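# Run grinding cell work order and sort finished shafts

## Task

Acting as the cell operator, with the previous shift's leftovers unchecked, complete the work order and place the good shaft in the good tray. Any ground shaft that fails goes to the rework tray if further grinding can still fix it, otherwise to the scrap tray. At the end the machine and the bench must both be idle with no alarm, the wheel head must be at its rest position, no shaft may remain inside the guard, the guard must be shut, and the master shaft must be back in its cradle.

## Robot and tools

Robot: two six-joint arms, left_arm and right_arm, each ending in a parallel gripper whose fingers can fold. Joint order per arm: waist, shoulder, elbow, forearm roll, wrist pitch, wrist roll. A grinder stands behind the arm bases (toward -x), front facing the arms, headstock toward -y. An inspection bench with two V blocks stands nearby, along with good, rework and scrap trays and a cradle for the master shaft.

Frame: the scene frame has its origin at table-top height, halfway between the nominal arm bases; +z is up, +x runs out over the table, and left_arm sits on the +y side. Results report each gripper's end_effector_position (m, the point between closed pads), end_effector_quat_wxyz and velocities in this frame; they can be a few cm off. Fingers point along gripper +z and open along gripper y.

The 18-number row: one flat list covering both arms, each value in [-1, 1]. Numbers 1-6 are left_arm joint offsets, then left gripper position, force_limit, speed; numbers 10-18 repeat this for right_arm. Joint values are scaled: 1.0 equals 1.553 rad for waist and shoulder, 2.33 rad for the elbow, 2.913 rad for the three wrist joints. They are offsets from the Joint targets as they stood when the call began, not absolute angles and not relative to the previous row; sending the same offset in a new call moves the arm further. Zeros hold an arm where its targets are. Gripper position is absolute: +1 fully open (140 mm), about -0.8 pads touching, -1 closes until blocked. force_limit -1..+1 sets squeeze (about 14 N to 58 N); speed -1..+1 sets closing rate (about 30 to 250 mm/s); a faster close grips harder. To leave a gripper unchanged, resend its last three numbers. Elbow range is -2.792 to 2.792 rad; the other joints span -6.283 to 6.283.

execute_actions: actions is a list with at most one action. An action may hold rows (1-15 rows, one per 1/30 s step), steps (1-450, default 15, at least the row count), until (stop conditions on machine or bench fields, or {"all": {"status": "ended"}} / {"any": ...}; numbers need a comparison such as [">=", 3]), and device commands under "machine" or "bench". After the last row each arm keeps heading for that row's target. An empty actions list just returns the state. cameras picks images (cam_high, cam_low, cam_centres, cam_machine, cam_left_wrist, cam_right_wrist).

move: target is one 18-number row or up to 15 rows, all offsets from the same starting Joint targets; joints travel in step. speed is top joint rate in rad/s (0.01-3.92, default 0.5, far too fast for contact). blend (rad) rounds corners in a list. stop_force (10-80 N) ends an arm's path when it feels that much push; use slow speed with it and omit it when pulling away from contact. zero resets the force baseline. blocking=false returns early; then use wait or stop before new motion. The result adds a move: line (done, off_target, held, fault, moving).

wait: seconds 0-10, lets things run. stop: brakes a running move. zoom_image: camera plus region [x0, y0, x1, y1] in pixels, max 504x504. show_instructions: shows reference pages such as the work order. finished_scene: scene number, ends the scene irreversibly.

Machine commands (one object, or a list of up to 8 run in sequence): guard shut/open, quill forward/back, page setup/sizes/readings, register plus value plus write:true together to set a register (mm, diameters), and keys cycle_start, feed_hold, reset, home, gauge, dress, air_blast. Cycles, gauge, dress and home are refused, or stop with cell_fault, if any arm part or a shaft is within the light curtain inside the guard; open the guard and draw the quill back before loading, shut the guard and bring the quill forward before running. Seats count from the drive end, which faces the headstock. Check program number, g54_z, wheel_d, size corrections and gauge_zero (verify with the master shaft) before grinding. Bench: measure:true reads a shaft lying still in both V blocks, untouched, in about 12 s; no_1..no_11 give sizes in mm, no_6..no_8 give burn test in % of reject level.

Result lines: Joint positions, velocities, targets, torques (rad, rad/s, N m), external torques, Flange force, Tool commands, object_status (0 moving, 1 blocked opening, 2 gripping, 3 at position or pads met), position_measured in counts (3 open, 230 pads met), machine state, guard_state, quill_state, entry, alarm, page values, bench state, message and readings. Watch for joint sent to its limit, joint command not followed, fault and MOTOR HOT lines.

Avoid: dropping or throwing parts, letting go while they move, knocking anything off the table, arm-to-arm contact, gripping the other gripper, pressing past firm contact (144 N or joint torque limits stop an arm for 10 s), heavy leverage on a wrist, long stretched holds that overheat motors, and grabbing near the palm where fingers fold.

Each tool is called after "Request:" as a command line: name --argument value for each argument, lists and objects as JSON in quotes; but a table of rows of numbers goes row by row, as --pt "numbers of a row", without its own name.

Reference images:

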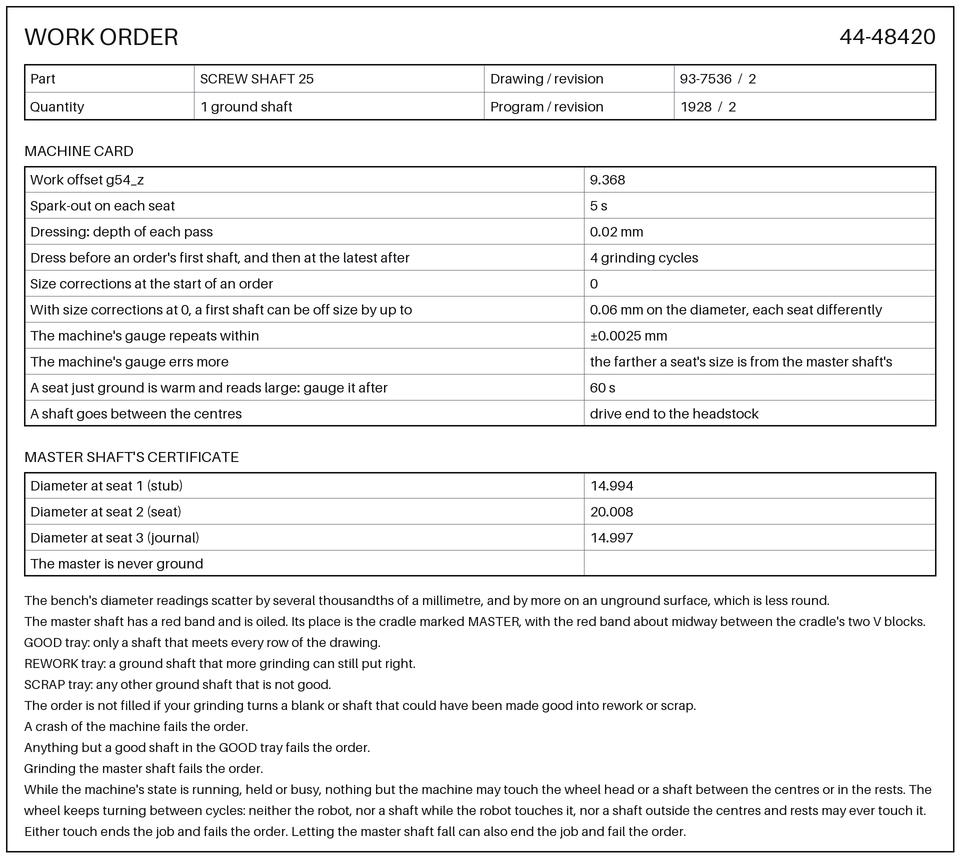

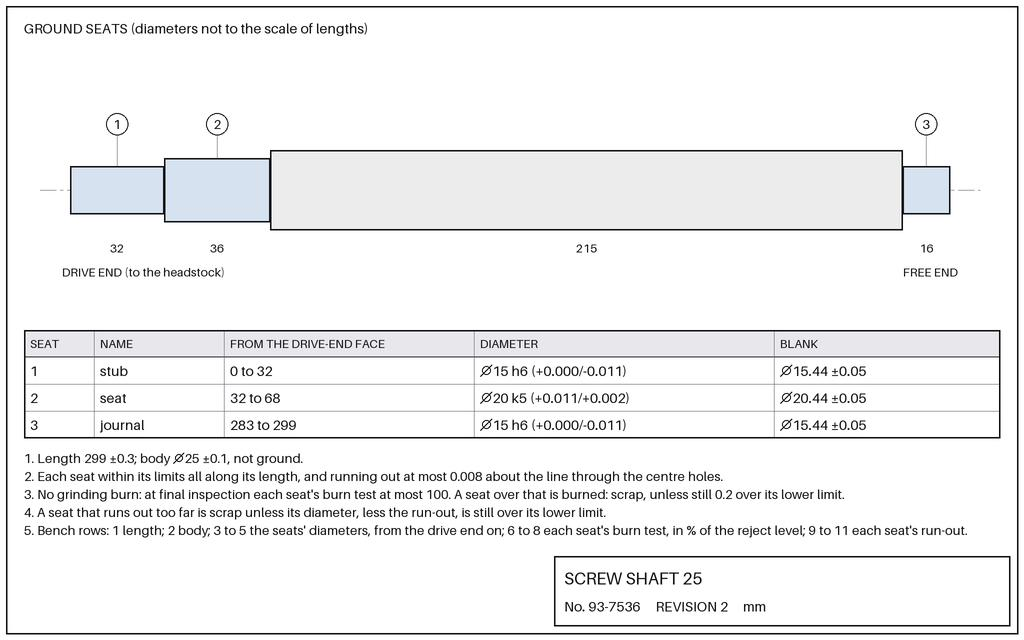

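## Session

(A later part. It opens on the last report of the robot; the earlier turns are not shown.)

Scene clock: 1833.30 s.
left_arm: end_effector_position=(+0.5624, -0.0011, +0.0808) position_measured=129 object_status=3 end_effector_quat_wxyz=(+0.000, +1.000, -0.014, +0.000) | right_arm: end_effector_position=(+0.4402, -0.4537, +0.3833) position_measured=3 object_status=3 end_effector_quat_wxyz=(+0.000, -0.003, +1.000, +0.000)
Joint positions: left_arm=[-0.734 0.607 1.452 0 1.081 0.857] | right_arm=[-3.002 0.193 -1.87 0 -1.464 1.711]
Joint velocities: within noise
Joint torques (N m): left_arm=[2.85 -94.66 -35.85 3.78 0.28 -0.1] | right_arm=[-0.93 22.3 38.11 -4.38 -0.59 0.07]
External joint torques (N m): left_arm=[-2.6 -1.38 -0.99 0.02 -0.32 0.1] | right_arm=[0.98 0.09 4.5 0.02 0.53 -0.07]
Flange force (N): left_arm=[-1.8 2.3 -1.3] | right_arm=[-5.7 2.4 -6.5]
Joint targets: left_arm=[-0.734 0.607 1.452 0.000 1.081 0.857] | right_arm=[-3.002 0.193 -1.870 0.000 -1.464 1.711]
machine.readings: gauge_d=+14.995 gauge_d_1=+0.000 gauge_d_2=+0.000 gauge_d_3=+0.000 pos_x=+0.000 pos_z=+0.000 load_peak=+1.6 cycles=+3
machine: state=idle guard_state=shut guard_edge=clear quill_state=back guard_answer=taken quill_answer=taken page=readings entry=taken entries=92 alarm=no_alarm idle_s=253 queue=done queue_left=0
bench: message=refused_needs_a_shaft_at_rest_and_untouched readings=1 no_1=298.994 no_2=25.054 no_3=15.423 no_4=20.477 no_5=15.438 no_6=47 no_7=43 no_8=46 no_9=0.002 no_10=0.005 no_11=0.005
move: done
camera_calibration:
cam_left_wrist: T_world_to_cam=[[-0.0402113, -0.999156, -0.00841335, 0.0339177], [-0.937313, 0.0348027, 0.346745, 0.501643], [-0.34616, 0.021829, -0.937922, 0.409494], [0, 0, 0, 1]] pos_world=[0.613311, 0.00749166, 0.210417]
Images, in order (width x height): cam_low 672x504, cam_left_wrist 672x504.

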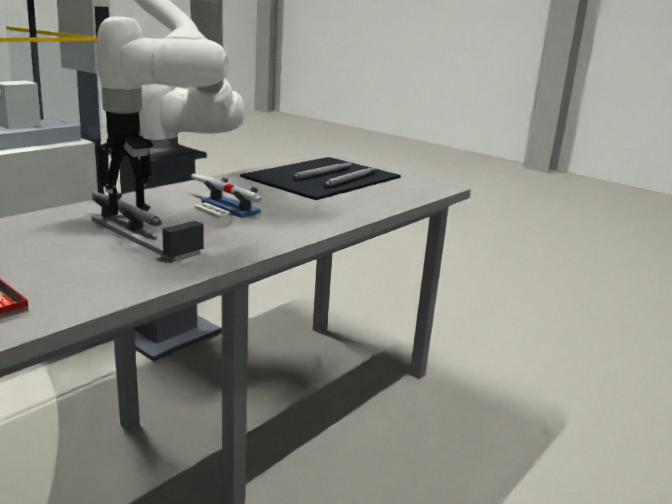

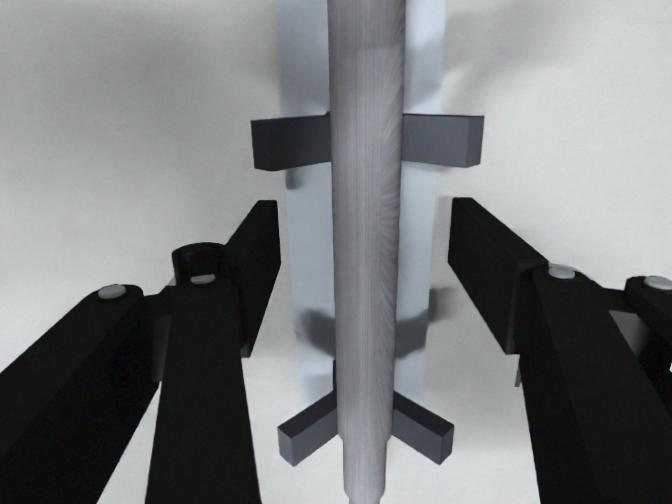

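Request:
execute_actions --actions '[{"rows":[[0,0,0,0,0,0,-1,1,-1,0,0,0,0,0,0,1,1,1]],"steps":90}]' --cameras '["cam_left_wrist"]'

Request:
move --pt "0 -0.00413 -0.0025 0 0.0042 0 -1 1 -1 0 0 0 0 0 0 1 1 1" --pt "-0.0030 -0.00839 0.00244 0 0.00252 -0.0016 -1 1 -1 0 0 0 0 0 0 1 1 1" --speed '[0.02,0.02]' --cameras '["cam_left_wrist"]'

Scene clock: 1856.60 s.
left_arm: end_effector_position=(+0.5624, -0.0011, +0.0808) position_measured=197 object_status=2 end_effector_quat_wxyz=(+0.000, +1.000, -0.014, +0.000) | right_arm: end_effector_position=(+0.4402, -0.4537, +0.3833) position_measured=3 object_status=3 end_effector_quat_wxyz=(+0.000, -0.003, +1.000, +0.000)
Joint positions: left_arm=[-0.734 0.607 1.452 0 1.081 0.857] | right_arm=[-3.002 0.193 -1.87 0 -1.464 1.711]
Joint velocities: within noise
Joint torques (N m): left_arm=[10.1 -83.7 -28.25 6.57 1.12 0.15] | right_arm=[-0.51 22.67 38.06 -4.33 -0.67 0.08]
External joint torques (N m): left_arm=[-9.75 -12.36 -8.57 -2.76 -1.16 -0.15] | right_arm=[0.51 0.05 4.66 -0.04 0.61 -0.08]
Flange force (N): left_arm=[-5.9 10.2 -13.9] | right_arm=[-6.1 1.4 -6.6]
Joint targets: left_arm=[-0.734 0.607 1.452 0.000 1.081 0.857] | right_arm=[-3.002 0.193 -1.870 0.000 -1.464 1.711]
machine.readings: gauge_d=+14.995 gauge_d_1=+0.000 gauge_d_2=+0.000 gauge_d_3=+0.000 pos_x=+0.000 pos_z=+0.000 load_peak=+1.6 cycles=+3
machine: state=idle guard_state=shut guard_edge=clear quill_state=back guard_answer=taken quill_answer=taken page=readings entry=taken entries=92 alarm=no_alarm idle_s=276 queue=done queue_left=0
bench: message=refused_needs_a_shaft_at_rest_and_untouched readings=1 no_1=298.994 no_2=25.054 no_3=15.423 no_4=20.477 no_5=15.438 no_6=47 no_7=43 no_8=46 no_9=0.002 no_10=0.005 no_11=0.005
camera_calibration:
cam_left_wrist: T_world_to_cam=[[-0.0402113, -0.999156, -0.00841335, 0.0339177], [-0.937313, 0.0348027, 0.346745, 0.501643], [-0.34616, 0.021829, -0.937922, 0.409494], [0, 0, 0, 1]] pos_world=[0.613311, 0.00749166, 0.210417]
Images, in order (width x height): cam_left_wrist 672x504.

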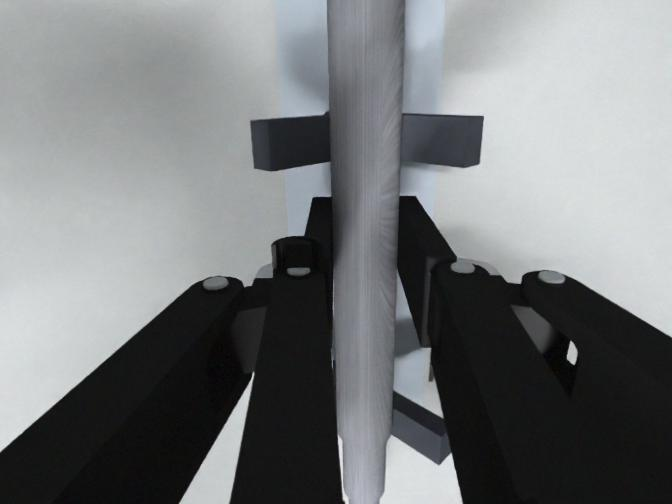

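Scene clock: 1858.00 s.
left_arm: end_effector_position=(+0.5563, -0.0009, +0.0890) position_measured=197 object_status=2 end_effector_quat_wxyz=(+0.000, +1.000, -0.014, +0.000) | right_arm: end_effector_position=(+0.4402, -0.4537, +0.3833) position_measured=3 object_status=3 end_effector_quat_wxyz=(+0.000, -0.003, +1.000, +0.000)
Joint positions: left_arm=[-0.739 0.594 1.458 0 1.089 0.852] | right_arm=[-3.002 0.193 -1.87 0 -1.464 1.711]
Joint velocities: within noise
Joint torques (N m): left_arm=[2.93 -101.25 -40.31 3.86 0.3 -0.09] | right_arm=[-0.42 22.39 38.09 -4.28 -0.64 0.13]
External joint torques (N m): left_arm=[-2.51 6.29 3.36 -0.04 -0.34 0.09] | right_arm=[0.42 0.32 4.63 -0.09 0.59 -0.13]
Flange force (N): left_arm=[-1.5 2.5 7.7] | right_arm=[-5.7 1.0 -6.6]
Joint targets: left_arm=[-0.739 0.594 1.458 0.000 1.089 0.852] | right_arm=[-3.002 0.193 -1.870 0.000 -1.464 1.711]
machine.readings: gauge_d=+14.995 gauge_d_1=+0.000 gauge_d_2=+0.000 gauge_d_3=+0.000 pos_x=+0.000 pos_z=+0.000 load_peak=+1.6 cycles=+3
machine: state=idle guard_state=shut guard_edge=clear quill_state=back guard_answer=taken quill_answer=taken page=readings entry=taken entries=92 alarm=no_alarm idle_s=278 queue=done queue_left=0
bench: message=refused_needs_a_shaft_at_rest_and_untouched readings=1 no_1=298.994 no_2=25.054 no_3=15.423 no_4=20.477 no_5=15.438 no_6=47 no_7=43 no_8=46 no_9=0.002 no_10=0.005 no_11=0.005
move: done
camera_calibration:
cam_left_wrist: T_world_to_cam=[[-0.0401164, -0.999159, -0.00844469, 0.0339943], [-0.937285, 0.0347008, 0.346832, 0.493129], [-0.346248, 0.0218287, -0.937889, 0.415148], [0, 0, 0, 1]] pos_world=[0.60731, 0.00779161, 0.218617]
Images, in order (width x height): cam_left_wrist 672x504.

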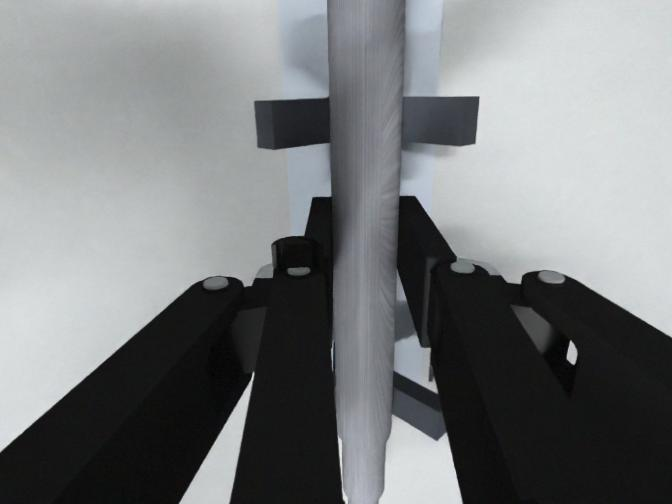

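Request:
move --target '[0,0.0091,0.0058,0,-0.0096,0,-1,1,-1,0,0,0,0,0,0,1,1,1]' --speed 0.02 --stop_force 12 --cameras '["cam_left_wrist"]'

Request:
execute_actions --actions '[{"rows":[[0,0,0,0,0,0,0,1,-1,0,0,0,0,0,0,1,1,1]],"steps":60}]' --cameras '["cam_left_wrist"]'

Scene clock: 1863.53 s.
left_arm: end_effector_position=(+0.5564, -0.0011, +0.0807) position_measured=197 object_status=2 end_effector_quat_wxyz=(+0.000, +1.000, -0.015, +0.001) | right_arm: end_effector_position=(+0.4402, -0.4537, +0.3833) position_measured=3 object_status=3 end_effector_quat_wxyz=(+0.000, -0.003, +1.000, +0.000)
Joint positions: left_arm=[-0.739 0.601 1.464 0 1.076 0.852] | right_arm=[-3.002 0.193 -1.87 0 -1.464 1.711]
Joint velocities: within noise
Joint torques (N m): left_arm=[6.12 -79.1 -27.52 5.05 0.06 0.16] | right_arm=[-0.08 22.86 38.13 -4.31 -0.64 0.09]
External joint torques (N m): left_arm=[-5.96 -16.47 -9.31 -1.24 -0.1 -0.16] | right_arm=[0.16 -0.71 4.41 -0.05 0.58 -0.09]
Flange force (N): left_arm=[-5.4 4.9 -19.2] | right_arm=[-7.2 0.6 -6.1]
Joint targets: left_arm=[-0.739 0.601 1.464 0.000 1.076 0.852] | right_arm=[-3.002 0.193 -1.870 0.000 -1.464 1.711]
machine.readings: gauge_d=+14.995 gauge_d_1=+0.000 gauge_d_2=+0.000 gauge_d_3=+0.000 pos_x=+0.000 pos_z=+0.000 load_peak=+1.6 cycles=+3
machine: state=idle guard_state=shut guard_edge=clear quill_state=back guard_answer=taken quill_answer=taken page=readings entry=taken entries=92 alarm=no_alarm idle_s=283 queue=done queue_left=0
bench: message=refused_needs_a_shaft_at_rest_and_untouched readings=1 no_1=298.994 no_2=25.054 no_3=15.423 no_4=20.477 no_5=15.438 no_6=47 no_7=43 no_8=46 no_9=0.002 no_10=0.005 no_11=0.005
move: contact (left_arm); left_arm: the wrist pitch is farthest, 0.015 rad from its target
camera_calibration:
cam_left_wrist: T_world_to_cam=[[-0.0402523, -0.999158, -0.00798661, 0.0337133], [-0.937465, 0.0349987, 0.346317, 0.496326], [-0.345746, 0.0214272, -0.938084, 0.407141], [0, 0, 0, 1]] pos_world=[0.607412, 0.00759027, 0.210316]
Images, in order (width x height): cam_left_wrist 672x504.

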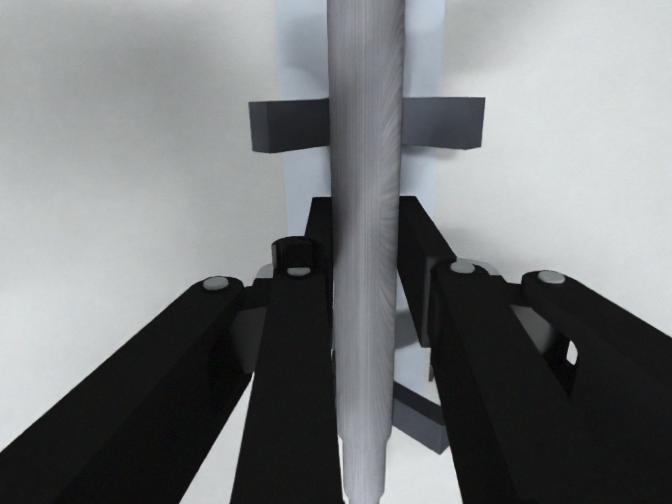

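Scene clock: 1865.73 s.
left_arm: end_effector_position=(+0.5564, -0.0011, +0.0807) position_measured=129 object_status=3 end_effector_quat_wxyz=(+0.000, +1.000, -0.015, +0.001) | right_arm: end_effector_position=(+0.4402, -0.4537, +0.3833) position_measured=3 object_status=3 end_effector_quat_wxyz=(+0.000, -0.003, +1.000, +0.000)
Joint positions: left_arm=[-0.739 0.601 1.464 0 1.076 0.852] | right_arm=[-3.002 0.193 -1.87 0 -1.464 1.711]
Joint velocities: within noise
Joint torques (N m): left_arm=[2.61 -93.32 -35.69 3.74 0.25 -0.03] | right_arm=[-0.01 22.4 38.07 -4.3 -0.63 0.06]
External joint torques (N m): left_arm=[-2.43 -1.91 -1.04 0.06 -0.29 0.03] | right_arm=[-0.02 0.56 4.72 -0.08 0.57 -0.06]
Flange force (N): left_arm=[-2.2 1.8 -1.8] | right_arm=[-5.5 0.1 -6.9]
Joint targets: left_arm=[-0.739 0.601 1.464 0.000 1.076 0.852] | right_arm=[-3.002 0.193 -1.870 0.000 -1.464 1.711]
machine.readings: gauge_d=+14.995 gauge_d_1=+0.000 gauge_d_2=+0.000 gauge_d_3=+0.000 pos_x=+0.000 pos_z=+0.000 load_peak=+1.6 cycles=+3
machine: state=idle guard_state=shut guard_edge=clear quill_state=back guard_answer=taken quill_answer=taken page=readings entry=taken entries=92 alarm=no_alarm idle_s=285 queue=done queue_left=0
bench: message=refused_needs_a_shaft_at_rest_and_untouched readings=1 no_1=298.994 no_2=25.054 no_3=15.423 no_4=20.477 no_5=15.438 no_6=47 no_7=43 no_8=46 no_9=0.002 no_10=0.005 no_11=0.005
camera_calibration:
cam_left_wrist: T_world_to_cam=[[-0.0401924, -0.999159, -0.00811145, 0.0337035], [-0.937435, 0.0348973, 0.346407, 0.496289], [-0.345833, 0.0215269, -0.938049, 0.407186], [0, 0, 0, 1]] pos_world=[0.607412, 0.00759059, 0.210316]
Images, in order (width x height): cam_left_wrist 672x504.

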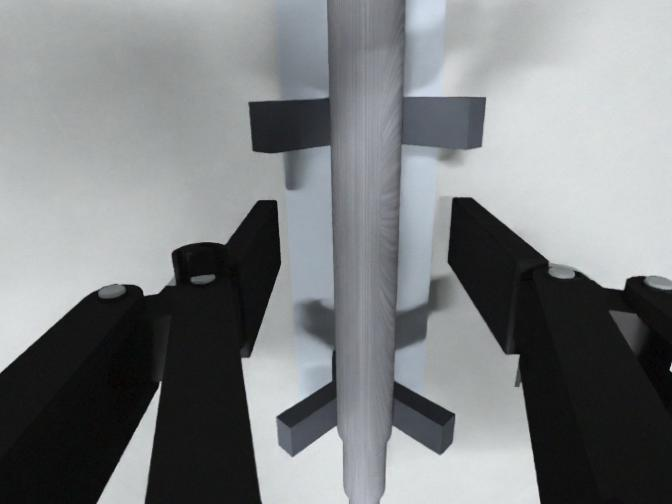

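Request:
move --pt "0 -0.0240 -0.0157 0 0.0255 0 0 1 -1 0 0 0 0 0 0 1 1 1" --pt "0 -0.0647 -0.0697 0 0.0905 0 0 1 -1 0 0 0 0 0 0 1 1 1" --speed '[0.06,0.3]' --blend 0.01 --cameras '[]'

Request:
execute_actions --actions '[{"bench":{"measure":true},"steps":420,"until":{"bench":{"readings":["=",2]}}}]' --cameras '["cam_left_wrist"]'

Scene clock: 1872.67 s.
left_arm: end_effector_position=(+0.5554, -0.0001, +0.2503) position_measured=129 object_status=3 end_effector_quat_wxyz=(+0.000, +1.000, -0.015, +0.000) | right_arm: end_effector_position=(+0.4402, -0.4537, +0.3833) position_measured=3 object_status=3 end_effector_quat_wxyz=(+0.000, -0.003, +1.000, +0.000)
Joint positions: left_arm=[-0.739 0.5 1.301 0 1.339 0.852] | right_arm=[-3.002 0.193 -1.87 0 -1.464 1.711]
Joint velocities: within noise
Joint torques (N m): left_arm=[3.1 -88.96 -39.52 4.2 0.32 -0.11] | right_arm=[-0.59 22.03 38.02 -4.33 -0.66 0.04]
External joint torques (N m): left_arm=[-2.74 -1.26 -0.99 0 -0.35 0.11] | right_arm=[0.67 0.17 4.58 -0.04 0.6 -0.04]
Flange force (N): left_arm=[-1.9 2.4 -1.2] | right_arm=[-5.8 1.8 -6.5]
Joint targets: left_arm=[-0.739 0.500 1.301 0.000 1.339 0.852] | right_arm=[-3.002 0.193 -1.870 0.000 -1.464 1.711]
machine.readings: gauge_d=+14.995 gauge_d_1=+0.000 gauge_d_2=+0.000 gauge_d_3=+0.000 pos_x=+0.000 pos_z=+0.000 load_peak=+1.6 cycles=+3
machine: state=idle guard_state=shut guard_edge=clear quill_state=back guard_answer=taken quill_answer=taken page=readings entry=taken entries=92 alarm=no_alarm idle_s=292 queue=done queue_left=0
bench: message=refused_needs_a_shaft_at_rest_and_untouched readings=1 no_1=298.994 no_2=25.054 no_3=15.423 no_4=20.477 no_5=15.438 no_6=47 no_7=43 no_8=46 no_9=0.002 no_10=0.005 no_11=0.005
move: done
No camera images: "cameras" was empty.

Scene clock: 1884.87 s.
left_arm: end_effector_position=(+0.5554, -0.0001, +0.2503) position_measured=129 object_status=3 end_effector_quat_wxyz=(+0.000, +1.000, -0.015, +0.000) | right_arm: end_effector_position=(+0.4402, -0.4537, +0.3833) position_measured=3 object_status=3 end_effector_quat_wxyz=(+0.000, -0.003, +1.000, +0.000)
Joint positions: left_arm=[-0.739 0.5 1.301 0 1.339 0.852] | right_arm=[-3.002 0.193 -1.87 0 -1.464 1.711]
Joint velocities: within noise
Joint torques (N m): left_arm=[2.69 -88.95 -39.59 4.2 0.34 -0.04] | right_arm=[-0.59 22.5 37.95 -4.29 -0.67 0.13]
External joint torques (N m): left_arm=[-2.42 -1.3 -0.97 0 -0.37 0.04] | right_arm=[0.68 -0.36 4.61 -0.06 0.61 -0.13]
Flange force (N): left_arm=[-1.9 2.1 -1.1] | right_arm=[-6.7 1.7 -6.5]
Joint targets: left_arm=[-0.739 0.500 1.301 0.000 1.339 0.852] | right_arm=[-3.002 0.193 -1.870 0.000 -1.464 1.711]
Tool commands: left_gripper/position=+0.0 left_gripper/force_limit=+1.0 left_gripper/speed=-1.0 right_gripper/position=+1.0 right_gripper/force_limit=+1.0 right_gripper/speed=+1.0
machine.readings: gauge_d=+14.995 gauge_d_1=+0.000 gauge_d_2=+0.000 gauge_d_3=+0.000 pos_x=+0.000 pos_z=+0.000 load_peak=+1.6 cycles=+3
machine: state=idle guard_state=shut guard_edge=clear quill_state=back guard_answer=taken quill_answer=taken page=readings entry=taken entries=92 alarm=no_alarm idle_s=304 queue=done queue_left=0
bench: message=measure_taken readings=2 no_1=298.999 no_2=25.050 no_3=14.998 no_4=20.008 no_5=14.990 no_6=44 no_7=44 no_8=42 no_9=0.001 no_10=0.001 no_11=0.000
camera_calibration:
cam_left_wrist: T_world_to_cam=[[-0.0402455, -0.999154, -0.00850289, 0.0361205], [-0.93728, 0.0348017, 0.346836, 0.436312], [-0.346247, 0.0219282, -0.937887, 0.566101], [0, 0, 0, 1]] pos_world=[0.60641, 0.00849202, 0.379917]
Images, in order (width x height): cam_left_wrist 672x504.

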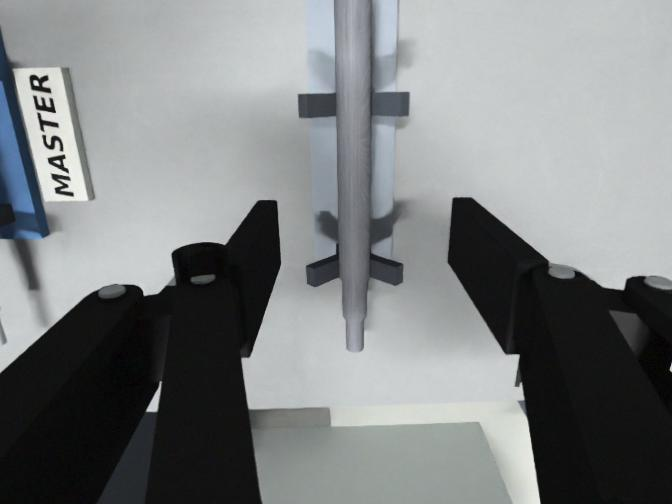

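Request:
execute_actions --actions '[{"bench":{"measure":true},"steps":5}]' --cameras '[]'

Request:
move --pt "0 -0.2576 0.1283 0 0.0347 -0.0075 0 1 -1 0 0 0 0 0 0 1 1 1" --pt "-0.5357 -0.3825 0.1803 0 0.0604 -0.0075 0 1 -1 0 0 0 0 0 0 1 1 1" --speed '[0.5,0.7]' --blend 0.05 --cameras '[]'

Request:
execute_actions --actions '[{"steps":300,"until":{"bench":{"readings":["=",3]}}}]' --cameras '["cam_high"]'

Scene clock: 1891.33 s.
left_arm: end_effector_position=(+0.5554, -0.0001, +0.2503) position_measured=129 object_status=3 end_effector_quat_wxyz=(+0.000, +1.000, -0.015, +0.000) | right_arm: end_effector_position=(+0.4402, -0.4537, +0.3833) position_measured=3 object_status=3 end_effector_quat_wxyz=(+0.000, -0.003, +1.000, +0.000)
Joint positions: left_arm=[-0.739 0.5 1.301 0 1.339 0.852] | right_arm=[-3.002 0.193 -1.87 0 -1.464 1.711]
Joint velocities: within noise
Joint torques (N m): left_arm=[3.01 -89.05 -39.77 4.13 0.25 -0.08] | right_arm=[-0.61 22.82 37.98 -4.35 -0.63 0.04]
External joint torques (N m): left_arm=[-2.98 -1.4 -0.9 0.06 -0.29 0.08] | right_arm=[0.62 -0.24 4.68 -0.02 0.57 -0.04]
Flange force (N): left_arm=[-2.5 2.4 -1.2] | right_arm=[-6.6 1.7 -6.7]
Joint targets: left_arm=[-0.739 0.500 1.301 0.000 1.339 0.852] | right_arm=[-3.002 0.193 -1.870 0.000 -1.464 1.711]
Tool commands: left_gripper/position=+0.0 left_gripper/force_limit=+1.0 left_gripper/speed=-1.0 right_gripper/position=+1.0 right_gripper/force_limit=+1.0 right_gripper/speed=+1.0
machine.readings: gauge_d=+14.995 gauge_d_1=+0.000 gauge_d_2=+0.000 gauge_d_3=+0.000 pos_x=+0.000 pos_z=+0.000 load_peak=+1.6 cycles=+3
machine: state=idle guard_state=shut guard_edge=clear quill_state=back guard_answer=taken quill_answer=taken page=readings entry=taken entries=92 alarm=no_alarm idle_s=311 queue=done queue_left=0
bench: state=busy message=measure_taken readings=2 no_1=298.999 no_2=25.050 no_3=14.998 no_4=20.008 no_5=14.990 no_6=44 no_7=44 no_8=42 no_9=0.001 no_10=0.001 no_11=0.000
No camera images: "cameras" was empty.

Scene clock: 1893.77 s.
left_arm: end_effector_position=(-0.0553, +0.0472, +0.4197) position_measured=129 object_status=3 end_effector_quat_wxyz=(-0.001, +0.913, -0.407, +0.000) | right_arm: end_effector_position=(+0.4402, -0.4537, +0.3833) position_measured=3 object_status=3 end_effector_quat_wxyz=(+0.000, -0.003, +1.000, +0.000)
Joint positions: left_arm=[-1.571 -0.094 1.721 0 1.515 0.83] | right_arm=[-3.002 0.193 -1.87 0 -1.464 1.711]
Joint velocities: within noise
Joint torques (N m): left_arm=[2.64 -31.64 -40.79 4.29 0.28 -0.08] | right_arm=[-0.28 22.46 37.94 -4.37 -0.68 0.05]
External joint torques (N m): left_arm=[-2.59 -0.56 -0.88 0.02 -0.31 0.08] | right_arm=[0.35 -0.24 4.64 0.01 0.63 -0.04]
Flange force (N): left_arm=[-3.1 4.0 -1.0] | right_arm=[-6.7 1.1 -6.5]
Joint targets: left_arm=[-1.571 -0.094 1.721 0.000 1.515 0.830] | right_arm=[-3.002 0.193 -1.870 0.000 -1.464 1.711]
machine.readings: gauge_d=+14.995 gauge_d_1=+0.000 gauge_d_2=+0.000 gauge_d_3=+0.000 pos_x=+0.000 pos_z=+0.000 load_peak=+1.6 cycles=+3
machine: state=idle guard_state=shut guard_edge=clear quill_state=back guard_answer=taken quill_answer=taken page=readings entry=taken entries=92 alarm=no_alarm idle_s=313 queue=done queue_left=0
bench: state=busy message=measure_taken readings=2 no_1=298.999 no_2=25.050 no_3=14.998 no_4=20.008 no_5=14.990 no_6=44 no_7=44 no_8=42 no_9=0.001 no_10=0.001 no_11=0.000
move: done
No camera images: "cameras" was empty.

Scene clock: 1903.17 s.
left_arm: end_effector_position=(-0.0553, +0.0472, +0.4197) position_measured=129 object_status=3 end_effector_quat_wxyz=(-0.001, +0.913, -0.407, +0.000) | right_arm: end_effector_position=(+0.4402, -0.4537, +0.3833) position_measured=3 object_status=3 end_effector_quat_wxyz=(+0.000, -0.003, +1.000, +0.000)
Joint positions: left_arm=[-1.571 -0.094 1.721 0 1.515 0.83] | right_arm=[-3.002 0.193 -1.87 0 -1.464 1.711]
Joint velocities: within noise
Joint torques (N m): left_arm=[2.95 -31.51 -40.62 4.32 0.29 -0.05] | right_arm=[-0.11 22.3 38.05 -4.27 -0.65 0.08]
External joint torques (N m): left_arm=[-2.94 -0.71 -1.02 -0.02 -0.32 0.05] | right_arm=[0.13 0.32 4.6 -0.09 0.59 -0.08]
Flange force (N): left_arm=[-3.6 4.5 -1.2] | right_arm=[-5.7 0.5 -6.6]
Joint targets: left_arm=[-1.571 -0.094 1.721 0.000 1.515 0.830] | right_arm=[-3.002 0.193 -1.870 0.000 -1.464 1.711]
Tool commands: left_gripper/position=+0.0 left_gripper/force_limit=+1.0 left_gripper/speed=-1.0 right_gripper/position=+1.0 right_gripper/force_limit=+1.0 right_gripper/speed=+1.0
machine.readings: gauge_d=+14.995 gauge_d_1=+0.000 gauge_d_2=+0.000 gauge_d_3=+0.000 pos_x=+0.000 pos_z=+0.000 load_peak=+1.6 cycles=+3
machine: state=idle guard_state=shut guard_edge=clear quill_state=back guard_answer=taken quill_answer=taken page=readings entry=taken entries=92 alarm=no_alarm idle_s=323 queue=done queue_left=0
bench: message=measure_taken readings=3 no_1=298.991 no_2=25.052 no_3=15.002 no_4=20.010 no_5=14.988 no_6=45 no_7=47 no_8=44 no_9=0.001 no_10=0.000 no_11=0.001
Images, in order (width x height): cam_high 672x504.

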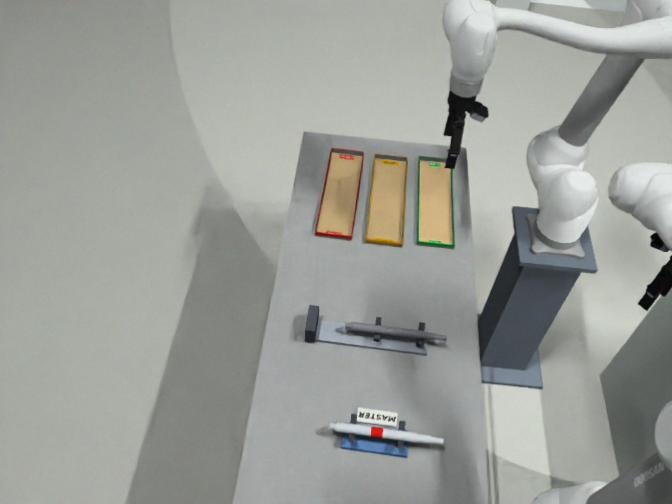

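Request:
execute_actions --actions '[{"bench":{"measure":true},"steps":420,"until":{"bench":{"readings":["=",4]}}}]' --cameras '[]'

Request:
execute_actions --actions '[{"bench":{"measure":true},"steps":420,"until":{"bench":{"readings":["=",5]}}}]' --cameras '[]'

Request:
execute_actions --actions '[{"bench":{"measure":true},"steps":420,"until":{"bench":{"readings":["=",6]}}}]' --cameras '[]'

Request:
execute_actions --actions '[{"bench":{"measure":true},"steps":420,"until":{"bench":{"readings":["=",7]}}}]' --cameras '[]'

Scene clock: 1921.70 s.
left_arm: end_effector_position=(-0.0553, +0.0472, +0.4197) position_measured=129 object_status=3 end_effector_quat_wxyz=(-0.001, +0.913, -0.407, +0.000) | right_arm: end_effector_position=(+0.4402, -0.4537, +0.3833) position_measured=3 object_status=3 end_effector_quat_wxyz=(+0.000, -0.003, +1.000, +0.000)
Joint positions: left_arm=[-1.571 -0.094 1.721 0 1.515 0.83] | right_arm=[-3.002 0.193 -1.87 0 -1.464 1.711]
Joint velocities: within noise
Joint torques (N m): left_arm=[2.73 -31.64 -40.87 4.27 0.3 -0.06] | right_arm=[-0.4 22.69 38 -4.35 -0.65 0.11]
External joint torques (N m): left_arm=[-2.67 -0.91 -0.8 0.02 -0.33 0.06] | right_arm=[0.36 0.21 4.71 -0.02 0.58 -0.11]
Flange force (N): left_arm=[-3.7 3.7 -0.9] | right_arm=[-6.0 0.9 -6.8]
Joint targets: left_arm=[-1.571 -0.094 1.721 0.000 1.515 0.830] | right_arm=[-3.002 0.193 -1.870 0.000 -1.464 1.711]
Tool commands: left_gripper/position=+0.0 left_gripper/force_limit=+1.0 left_gripper/speed=-1.0 right_gripper/position=+1.0 right_gripper/force_limit=+1.0 right_gripper/speed=+1.0
machine.readings: gauge_d=+14.995 gauge_d_1=+0.000 gauge_d_2=+0.000 gauge_d_3=+0.000 pos_x=+0.000 pos_z=+0.000 load_peak=+1.6 cycles=+3
machine: state=idle guard_state=shut guard_edge=clear quill_state=back guard_answer=taken quill_answer=taken page=readings entry=taken entries=92 alarm=no_alarm idle_s=341 queue=done queue_left=0
bench: message=measure_taken readings=4 no_1=299.008 no_2=25.048 no_3=14.991 no_4=20.004 no_5=14.995 no_6=44 no_7=45 no_8=48 no_9=0.000 no_10=0.000 no_11=0.002
No camera images: "cameras" was empty.

Scene clock: 1933.90 s.
left_arm: end_effector_position=(-0.0553, +0.0472, +0.4197) position_measured=129 object_status=3 end_effector_quat_wxyz=(-0.001, +0.913, -0.407, +0.000) | right_arm: end_effector_position=(+0.4402, -0.4537, +0.3833) position_measured=3 object_status=3 end_effector_quat_wxyz=(+0.000, -0.003, +1.000, +0.000)
Joint positions: left_arm=[-1.571 -0.094 1.721 0 1.515 0.83] | right_arm=[-3.002 0.193 -1.87 0 -1.464 1.711]
Joint velocities: within noise
Joint torques (N m): left_arm=[2.8 -31.67 -40.71 4.29 0.29 -0.12] | right_arm=[-0.66 22.37 37.98 -4.31 -0.66 0.1]
External joint torques (N m): left_arm=[-2.72 -0.58 -0.96 0.02 -0.33 0.12] | right_arm=[0.72 -0.02 4.64 -0.05 0.6 -0.1]
Flange force (N): left_arm=[-3.1 4.2 -1.1] | right_arm=[-6.2 1.8 -6.6]
Joint targets: left_arm=[-1.571 -0.094 1.721 0.000 1.515 0.830] | right_arm=[-3.002 0.193 -1.870 0.000 -1.464 1.711]
Tool commands: left_gripper/position=+0.0 left_gripper/force_limit=+1.0 left_gripper/speed=-1.0 right_gripper/position=+1.0 right_gripper/force_limit=+1.0 right_gripper/speed=+1.0
machine.readings: gauge_d=+14.995 gauge_d_1=+0.000 gauge_d_2=+0.000 gauge_d_3=+0.000 pos_x=+0.000 pos_z=+0.000 load_peak=+1.6 cycles=+3
machine: state=idle guard_state=shut guard_edge=clear quill_state=back guard_answer=taken quill_answer=taken page=readings entry=taken entries=92 alarm=no_alarm idle_s=353 queue=done queue_left=0
bench: message=measure_taken readings=5 no_1=298.996 no_2=25.054 no_3=14.991 no_4=20.009 no_5=15.003 no_6=47 no_7=43 no_8=47 no_9=0.001 no_10=0.000 no_11=0.001
No camera images: "cameras" was empty.

Scene clock: 1946.10 s.
left_arm: end_effector_position=(-0.0553, +0.0472, +0.4197) position_measured=129 object_status=3 end_effector_quat_wxyz=(-0.001, +0.913, -0.407, +0.000) | right_arm: end_effector_position=(+0.4402, -0.4537, +0.3833) position_measured=3 object_status=3 end_effector_quat_wxyz=(+0.000, -0.003, +1.000, +0.000)
Joint positions: left_arm=[-1.571 -0.094 1.721 0 1.515 0.83] | right_arm=[-3.002 0.193 -1.87 0 -1.464 1.711]
Joint velocities: within noise
Joint torques (N m): left_arm=[3.01 -31.7 -40.82 4.24 0.3 -0.11] | right_arm=[-0.36 22.49 37.9 -4.32 -0.59 0.08]
External joint torques (N m): left_arm=[-2.87 -0.97 -0.91 0.07 -0.33 0.11] | right_arm=[0.34 0.38 4.86 -0.05 0.53 -0.08]
Flange force (N): left_arm=[-3.9 4.0 -1.1] | right_arm=[-5.9 0.9 -7.2]
Joint targets: left_arm=[-1.571 -0.094 1.721 0.000 1.515 0.830] | right_arm=[-3.002 0.193 -1.870 0.000 -1.464 1.711]
Tool commands: left_gripper/position=+0.0 left_gripper/force_limit=+1.0 left_gripper/speed=-1.0 right_gripper/position=+1.0 right_gripper/force_limit=+1.0 right_gripper/speed=+1.0
machine.readings: gauge_d=+14.995 gauge_d_1=+0.000 gauge_d_2=+0.000 gauge_d_3=+0.000 pos_x=+0.000 pos_z=+0.000 load_peak=+1.6 cycles=+3
machine: state=idle guard_state=shut guard_edge=clear quill_state=back guard_answer=taken quill_answer=taken page=readings entry=taken entries=92 alarm=no_alarm idle_s=365 queue=done queue_left=0
bench: message=measure_taken readings=6 no_1=298.996 no_2=25.054 no_3=14.998 no_4=20.013 no_5=14.998 no_6=46 no_7=44 no_8=46 no_9=0.001 no_10=0.001 no_11=0.000
No camera images: "cameras" was empty.

Scene clock: 1958.30 s.
left_arm: end_effector_position=(-0.0553, +0.0472, +0.4197) position_measured=129 object_status=3 end_effector_quat_wxyz=(-0.001, +0.913, -0.407, +0.000) | right_arm: end_effector_position=(+0.4402, -0.4537, +0.3833) position_measured=3 object_status=3 end_effector_quat_wxyz=(+0.000, -0.003, +1.000, +0.000)
Joint positions: left_arm=[-1.571 -0.094 1.721 0 1.515 0.83] | right_arm=[-3.002 0.193 -1.87 0 -1.464 1.711]
Joint velocities: within noise
Joint torques (N m): left_arm=[2.74 -31.7 -40.75 4.32 0.32 -0.04] | right_arm=[-0.55 22.4 37.97 -4.32 -0.68 0.07]
External joint torques (N m): left_arm=[-2.78 -0.89 -1.08 -0.01 -0.35 0.04] | right_arm=[0.55 0.29 4.67 -0.04 0.62 -0.06]
Flange force (N): left_arm=[-3.6 4.2 -1.3] | right_arm=[-5.8 1.5 -6.6]
Joint targets: left_arm=[-1.571 -0.094 1.721 0.000 1.515 0.830] | right_arm=[-3.002 0.193 -1.870 0.000 -1.464 1.711]
Tool commands: left_gripper/position=+0.0 left_gripper/force_limit=+1.0 left_gripper/speed=-1.0 right_gripper/position=+1.0 right_gripper/force_limit=+1.0 right_gripper/speed=+1.0
machine.readings: gauge_d=+14.995 gauge_d_1=+0.000 gauge_d_2=+0.000 gauge_d_3=+0.000 pos_x=+0.000 pos_z=+0.000 load_peak=+1.6 cycles=+3
machine: state=idle guard_state=shut guard_edge=clear quill_state=back guard_answer=taken quill_answer=taken page=readings entry=taken entries=92 alarm=no_alarm idle_s=377 queue=done queue_left=0
bench: message=measure_taken readings=7 no_1=298.997 no_2=25.044 no_3=14.996 no_4=20.008 no_5=14.989 no_6=46 no_7=41 no_8=48 no_9=0.000 no_10=0.000 no_11=0.002
No camera images: "cameras" was empty.

Request:
move --target '[0,0,0,0,0,0,0,1,-1,0.3960,-0.3192,0.1609,0,0.0413,0.2235,0,1,-1]' --speed 0.5 --cameras '["cam_right_wrist","cam_high"]'

Scene clock: 1969.33 s.
left_arm: end_effector_position=(-0.0553, +0.0472, +0.4197) position_measured=129 object_status=3 end_effector_quat_wxyz=(-0.001, +0.913, -0.407, +0.000) | right_arm: end_effector_position=(+0.5547, -0.0049, +0.3000) position_measured=129 object_status=0 end_effector_quat_wxyz=(+0.000, +0.015, +1.000, +0.000)
Joint positions: left_arm=[-1.571 -0.094 1.721 0 1.515 0.83] | right_arm=[-2.387 -0.303 -1.495 0 -1.344 2.362]
Joint velocities: within noise
Joint torques (N m): left_arm=[2.57 -31.33 -40.77 4.33 0.31 -0.06] | right_arm=[-0.25 73.28 37.23 -4.2 -0.64 0.11]
External joint torques (N m): left_arm=[-2.49 -0.96 -0.91 -0.03 -0.35 0.06] | right_arm=[0.56 0.59 4.78 -0.07 0.6 -0.11]
Flange force (N): left_arm=[-3.4 3.5 -1.0] | right_arm=[-6.1 6.4 -5.6]
Joint targets: left_arm=[-1.571 -0.094 1.721 0.000 1.515 0.830] | right_arm=[-2.387 -0.303 -1.495 0.000 -1.344 2.362]
machine.readings: gauge_d=+14.995 gauge_d_1=+0.000 gauge_d_2=+0.000 gauge_d_3=+0.000 pos_x=+0.000 pos_z=+0.000 load_peak=+1.6 cycles=+3
machine: state=idle guard_state=shut guard_edge=clear quill_state=back guard_answer=taken quill_answer=taken page=readings entry=taken entries=92 alarm=no_alarm idle_s=388 queue=done queue_left=0
bench: message=measure_taken readings=7 no_1=298.997 no_2=25.044 no_3=14.996 no_4=20.008 no_5=14.989 no_6=46 no_7=41 no_8=48 no_9=0.000 no_10=0.000 no_11=0.002
move: done
camera_calibration:
cam_right_wrist: T_world_to_cam=[[0.0366332, 0.99928, 0.00984685, -0.00906092], [0.942575, -0.0378244, 0.331847, -0.613703], [0.33198, -0.00287522, -0.943282, 0.238895], [0, 0, 0, 1]] pos_world=[0.499484, -0.0134717, 0.42909]
Images, in order (width x height): cam_high 672x504, cam_right_wrist 672x504.

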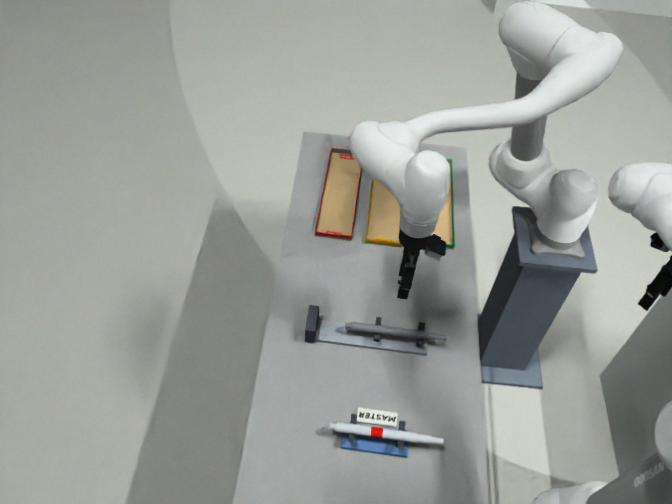

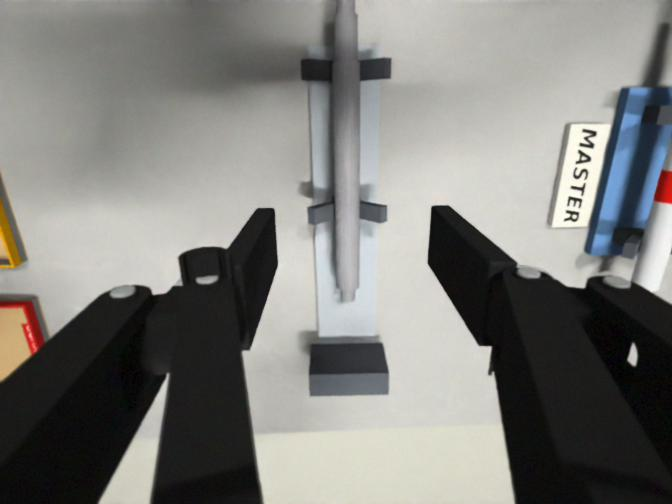

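Request:
move --target '[0,0,0,0,0,0,0,1,-1, 0.0006,-0.0630,-0.0811,0,0.0986,0.0003,0,1,-1]' --speed 0.2 --cameras '["cam_right_wrist"]'

Scene clock: 1988.77 s.
left_arm: end_effector_position=(-0.0553, +0.0472, +0.4197) position_measured=129 object_status=3 end_effector_quat_wxyz=(-0.001, +0.913, -0.407, +0.000) | right_arm: end_effector_position=(+0.5537, -0.0049, +0.1302) position_measured=129 object_status=3 end_effector_quat_wxyz=(+0.000, +0.015, +1.000, +0.000)
Joint positions: left_arm=[-1.571 -0.094 1.721 0 1.515 0.83] | right_arm=[-2.386 -0.401 -1.684 0 -1.057 2.363]
Joint velocities: within noise
Joint torques (N m): left_arm=[2.88 -31.75 -40.91 4.29 0.3 -0.05] | right_arm=[-0.31 78.8 33.18 -3.78 -0.7 0.12]
External joint torques (N m): left_arm=[-2.86 -0.2 -0.6 -0.01 -0.34 0.05] | right_arm=[0.64 0.2 4.25 -0.02 0.66 -0.12]
Flange force (N): left_arm=[-3.3 4.5 -0.4] | right_arm=[-5.6 6.1 -2.7]
Joint targets: left_arm=[-1.571 -0.094 1.721 0.000 1.515 0.830] | right_arm=[-2.386 -0.401 -1.684 0.000 -1.056 2.363]
machine.readings: gauge_d=+14.995 gauge_d_1=+0.000 gauge_d_2=+0.000 gauge_d_3=+0.000 pos_x=+0.000 pos_z=+0.000 load_peak=+1.6 cycles=+3
machine: state=idle guard_state=shut guard_edge=clear quill_state=back guard_answer=taken quill_answer=taken page=readings entry=taken entries=92 alarm=no_alarm idle_s=407 queue=done queue_left=0
bench: message=measure_taken readings=7 no_1=298.997 no_2=25.044 no_3=14.996 no_4=20.008 no_5=14.989 no_6=46 no_7=41 no_8=48 no_9=0.000 no_10=0.000 no_11=0.002
move: done
camera_calibration:
cam_right_wrist: T_world_to_cam=[[0.0365264, 0.999281, 0.0101397, -0.00737241], [0.942474, -0.0378201, 0.332134, -0.556344], [0.332279, -0.00257524, -0.943178, 0.0789176], [0, 0, 0, 1]] pos_world=[0.498386, -0.0134706, 0.259289]
Images, in order (width x height): cam_right_wrist 672x504.

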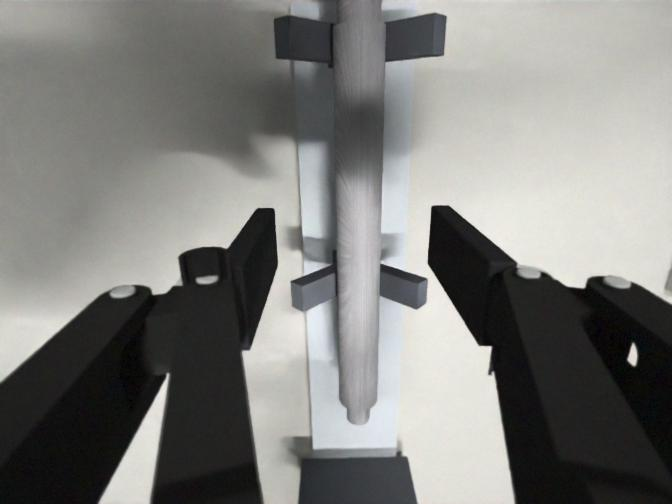

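Request:
move --target '[0,0,0,0,0,0,0,1,-1, 0,-0.0280,-0.0171,0,0.0286,0,0,1,-1]' --speed 0.05 --cameras '[]'

Request:
execute_actions --actions '[{"rows":[[0,0,0,0,0,0,0,1,-1,0,0,0,0,0,0,-1,1,-1]],"steps":90}]' --cameras '["cam_right_wrist"]'

Scene clock: 1995.70 s.
left_arm: end_effector_position=(-0.0553, +0.0472, +0.4197) position_measured=129 object_status=3 end_effector_quat_wxyz=(-0.001, +0.913, -0.407, +0.000) | right_arm: end_effector_position=(+0.5537, -0.0049, +0.0795) position_measured=129 object_status=3 end_effector_quat_wxyz=(+0.000, +0.015, +1.000, +0.000)
Joint positions: left_arm=[-1.571 -0.094 1.721 0 1.515 0.83] | right_arm=[-2.386 -0.444 -1.724 0 -0.973 2.363]
Joint velocities: within noise
Joint torques (N m): left_arm=[2.93 -31.41 -40.86 4.22 0.31 -0.09] | right_arm=[-0.07 81.48 31.24 -3.5 -0.61 0.05]
External joint torques (N m): left_arm=[-2.88 -1.07 -0.88 0.09 -0.34 0.09] | right_arm=[0.45 -0.43 4.32 -0.12 0.58 -0.05]
Flange force (N): left_arm=[-4.1 3.9 -1.0] | right_arm=[-6.5 6.7 -1.8]
Joint targets: left_arm=[-1.571 -0.094 1.721 0.000 1.515 0.830] | right_arm=[-2.386 -0.444 -1.724 0.000 -0.973 2.363]
machine.readings: gauge_d=+14.995 gauge_d_1=+0.000 gauge_d_2=+0.000 gauge_d_3=+0.000 pos_x=+0.000 pos_z=+0.000 load_peak=+1.6 cycles=+3
machine: state=idle guard_state=shut guard_edge=clear quill_state=back guard_answer=taken quill_answer=taken page=readings entry=taken entries=92 alarm=no_alarm idle_s=414 queue=done queue_left=0
bench: message=measure_taken readings=7 no_1=298.997 no_2=25.044 no_3=14.996 no_4=20.008 no_5=14.989 no_6=46 no_7=41 no_8=48 no_9=0.000 no_10=0.000 no_11=0.002
move: done
No camera images: "cameras" was empty.

Scene clock: 1998.90 s.
left_arm: end_effector_position=(-0.0553, +0.0472, +0.4197) position_measured=129 object_status=3 end_effector_quat_wxyz=(-0.001, +0.913, -0.407, +0.000) | right_arm: end_effector_position=(+0.5537, -0.0049, +0.0795) position_measured=191 object_status=2 end_effector_quat_wxyz=(+0.000, +0.015, +1.000, +0.000)
Joint positions: left_arm=[-1.571 -0.094 1.721 0 1.515 0.83] | right_arm=[-2.386 -0.444 -1.724 0 -0.973 2.363]
Joint velocities: within noise
Joint torques (N m): left_arm=[3.03 -31.8 -40.6 4.26 0.32 -0.05] | right_arm=[-73.36 35.23 -39.86 -33.41 -27.1 0.56]
External joint torques (N m): left_arm=[-2.96 -0.47 -1.05 0.03 -0.35 0.05] | right_arm=[73.78 45.48 75.28 29.81 27.06 -0.56]
Flange force (N): left_arm=[-3.3 4.8 -1.2] | right_arm=[14.3 123.3 -51.4]
Joint targets: left_arm=[-1.571 -0.094 1.721 0.000 1.515 0.830] | right_arm=[-2.386 -0.444 -1.724 0.000 -0.973 2.363]
machine.readings: gauge_d=+14.995 gauge_d_1=+0.000 gauge_d_2=+0.000 gauge_d_3=+0.000 pos_x=+0.000 pos_z=+0.000 load_peak=+1.6 cycles=+3
machine: state=idle guard_state=shut guard_edge=clear quill_state=back guard_answer=taken quill_answer=taken page=readings entry=taken entries=92 alarm=no_alarm idle_s=417 queue=done queue_left=0
bench: message=measure_taken readings=7 no_1=298.997 no_2=25.044 no_3=14.996 no_4=20.008 no_5=14.989 no_6=46 no_7=41 no_8=48 no_9=0.000 no_10=0.000 no_11=0.002
camera_calibration:
cam_right_wrist: T_world_to_cam=[[0.0365584, 0.999281, 0.0100412, -0.00685338], [0.942504, -0.0378178, 0.332049, -0.539501], [0.33219, -0.00267536, -0.943209, 0.0311481], [0, 0, 0, 1]] pos_world=[0.498386, -0.013471, 0.208589]
Images, in order (width x height): cam_right_wrist 672x504.

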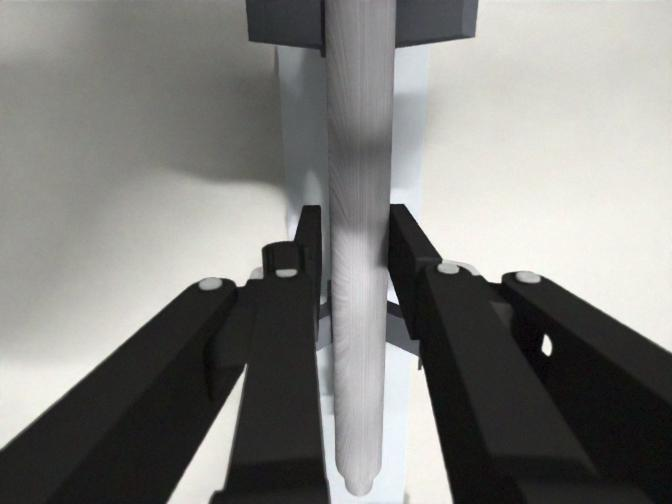

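Request:
move --target '[0,0,0,0,0,0,0,1,-1, 0.0010,-0.00086,0.00089,0,-0.00026,0.0005,-1,1,-1]' --speed 0.02 --cameras '["cam_right_wrist"]'

Scene clock: 2010.90 s.
left_arm: end_effector_position=(-0.0553, +0.0472, +0.4197) position_measured=129 object_status=3 end_effector_quat_wxyz=(-0.001, +0.913, -0.407, +0.000) | right_arm: end_effector_position=(+0.5536, -0.0035, +0.0794) position_measured=191 object_status=2 end_effector_quat_wxyz=(+0.000, +0.015, +1.000, +0.000)
Joint positions: left_arm=[-1.571 -0.094 1.721 0 1.515 0.83] | right_arm=[-2.384 -0.446 -1.722 0 -0.974 2.364]
Joint velocities: within noise
Joint torques (N m): left_arm=[3.07 -31.71 -40.75 4.28 0.33 -0.06] | right_arm=[-53.05 49 -21.54 -25.15 -20.88 0.44]
External joint torques (N m): left_arm=[-3.13 -0.42 -0.89 0.01 -0.37 0.06] | right_arm=[53.43 32.16 57.05 21.54 20.84 -0.44]
Flange force (N): left_arm=[-3.6 5.0 -0.9] | right_arm=[6.3 93.0 -36.3]
Joint targets: left_arm=[-1.571 -0.094 1.721 0.000 1.515 0.830] | right_arm=[-2.384 -0.446 -1.722 0.000 -0.974 2.364]
machine.readings: gauge_d=+14.995 gauge_d_1=+0.000 gauge_d_2=+0.000 gauge_d_3=+0.000 pos_x=+0.000 pos_z=+0.000 load_peak=+1.6 cycles=+3
machine: state=idle guard_state=shut guard_edge=clear quill_state=back guard_answer=taken quill_answer=taken page=readings entry=taken entries=92 alarm=no_alarm idle_s=429 queue=done queue_left=0
bench: message=measure_taken readings=7 no_1=298.997 no_2=25.044 no_3=14.996 no_4=20.008 no_5=14.989 no_6=46 no_7=41 no_8=48 no_9=0.000 no_10=0.000 no_11=0.002
move: done
camera_calibration:
cam_right_wrist: T_world_to_cam=[[0.0363497, 0.999292, 0.00974649, -0.00808414], [0.942543, -0.0375233, 0.331971, -0.539415], [0.332102, -0.00288058, -0.943239, 0.031106], [0, 0, 0, 1]] pos_world=[0.498385, -0.0120726, 0.20849]
Images, in order (width x height): cam_right_wrist 672x504.

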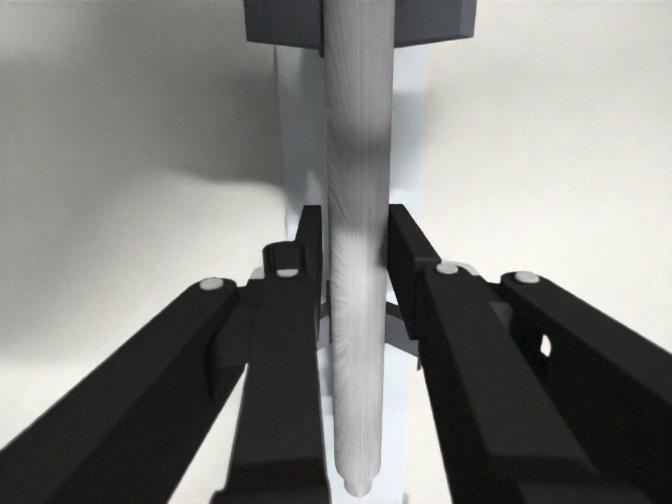

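Request:
move --target '[0,0,0,0,0,0,0,1,-1, 0.00233,-0.0020,0.00208,0,-0.0006,0.00124,-1,1,-1]' --speed 0.02 --cameras '["cam_right_wrist"]'

Scene clock: 2015.00 s.
left_arm: end_effector_position=(-0.0553, +0.0472, +0.4197) position_measured=129 object_status=3 end_effector_quat_wxyz=(-0.001, +0.913, -0.407, +0.000) | right_arm: end_effector_position=(+0.5535, -0.0001, +0.0795) position_measured=197 object_status=2 end_effector_quat_wxyz=(+0.000, +0.015, +1.000, +0.000)
Joint positions: left_arm=[-1.571 -0.094 1.721 0 1.515 0.83] | right_arm=[-2.381 -0.449 -1.717 0 -0.976 2.368]
Joint velocities: within noise
Joint torques (N m): left_arm=[2.9 -31.94 -40.93 4.3 0.29 -0.09] | right_arm=[-9.33 37.45 -2.98 -6.56 -4.72 0.61]
External joint torques (N m): left_arm=[-2.83 -0.47 -0.77 0.01 -0.32 0.09] | right_arm=[9.71 43.79 38.48 2.94 4.68 -0.61]
Flange force (N): left_arm=[-3.4 4.3 -0.8] | right_arm=[-5.3 21.9 -59.9]
Joint targets: left_arm=[-1.571 -0.094 1.721 0.000 1.515 0.830] | right_arm=[-2.381 -0.449 -1.717 0.000 -0.976 2.368]
machine.readings: gauge_d=+14.995 gauge_d_1=+0.000 gauge_d_2=+0.000 gauge_d_3=+0.000 pos_x=+0.000 pos_z=+0.000 load_peak=+1.6 cycles=+3
machine: state=idle guard_state=shut guard_edge=clear quill_state=back guard_answer=taken quill_answer=taken page=readings entry=taken entries=92 alarm=no_alarm idle_s=433 queue=done queue_left=0
bench: message=measure_taken readings=7 no_1=298.997 no_2=25.044 no_3=14.996 no_4=20.008 no_5=14.989 no_6=46 no_7=41 no_8=48 no_9=0.000 no_10=0.000 no_11=0.002
move: done
camera_calibration:
cam_right_wrist: T_world_to_cam=[[0.0363273, 0.999295, 0.00952379, -0.0114204], [0.942555, -0.0374283, 0.331947, -0.539227], [0.332069, -0.00308203, -0.94325, 0.0312607], [0, 0, 0, 1]] pos_world=[0.498285, -0.00867365, 0.20859]
Images, in order (width x height): cam_right_wrist 672x504.

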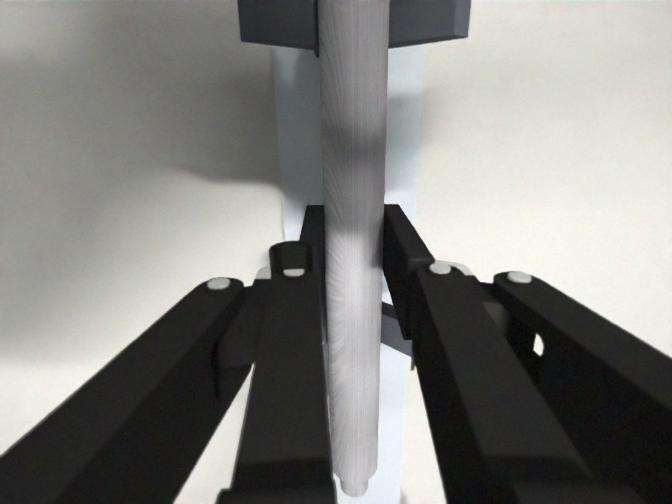

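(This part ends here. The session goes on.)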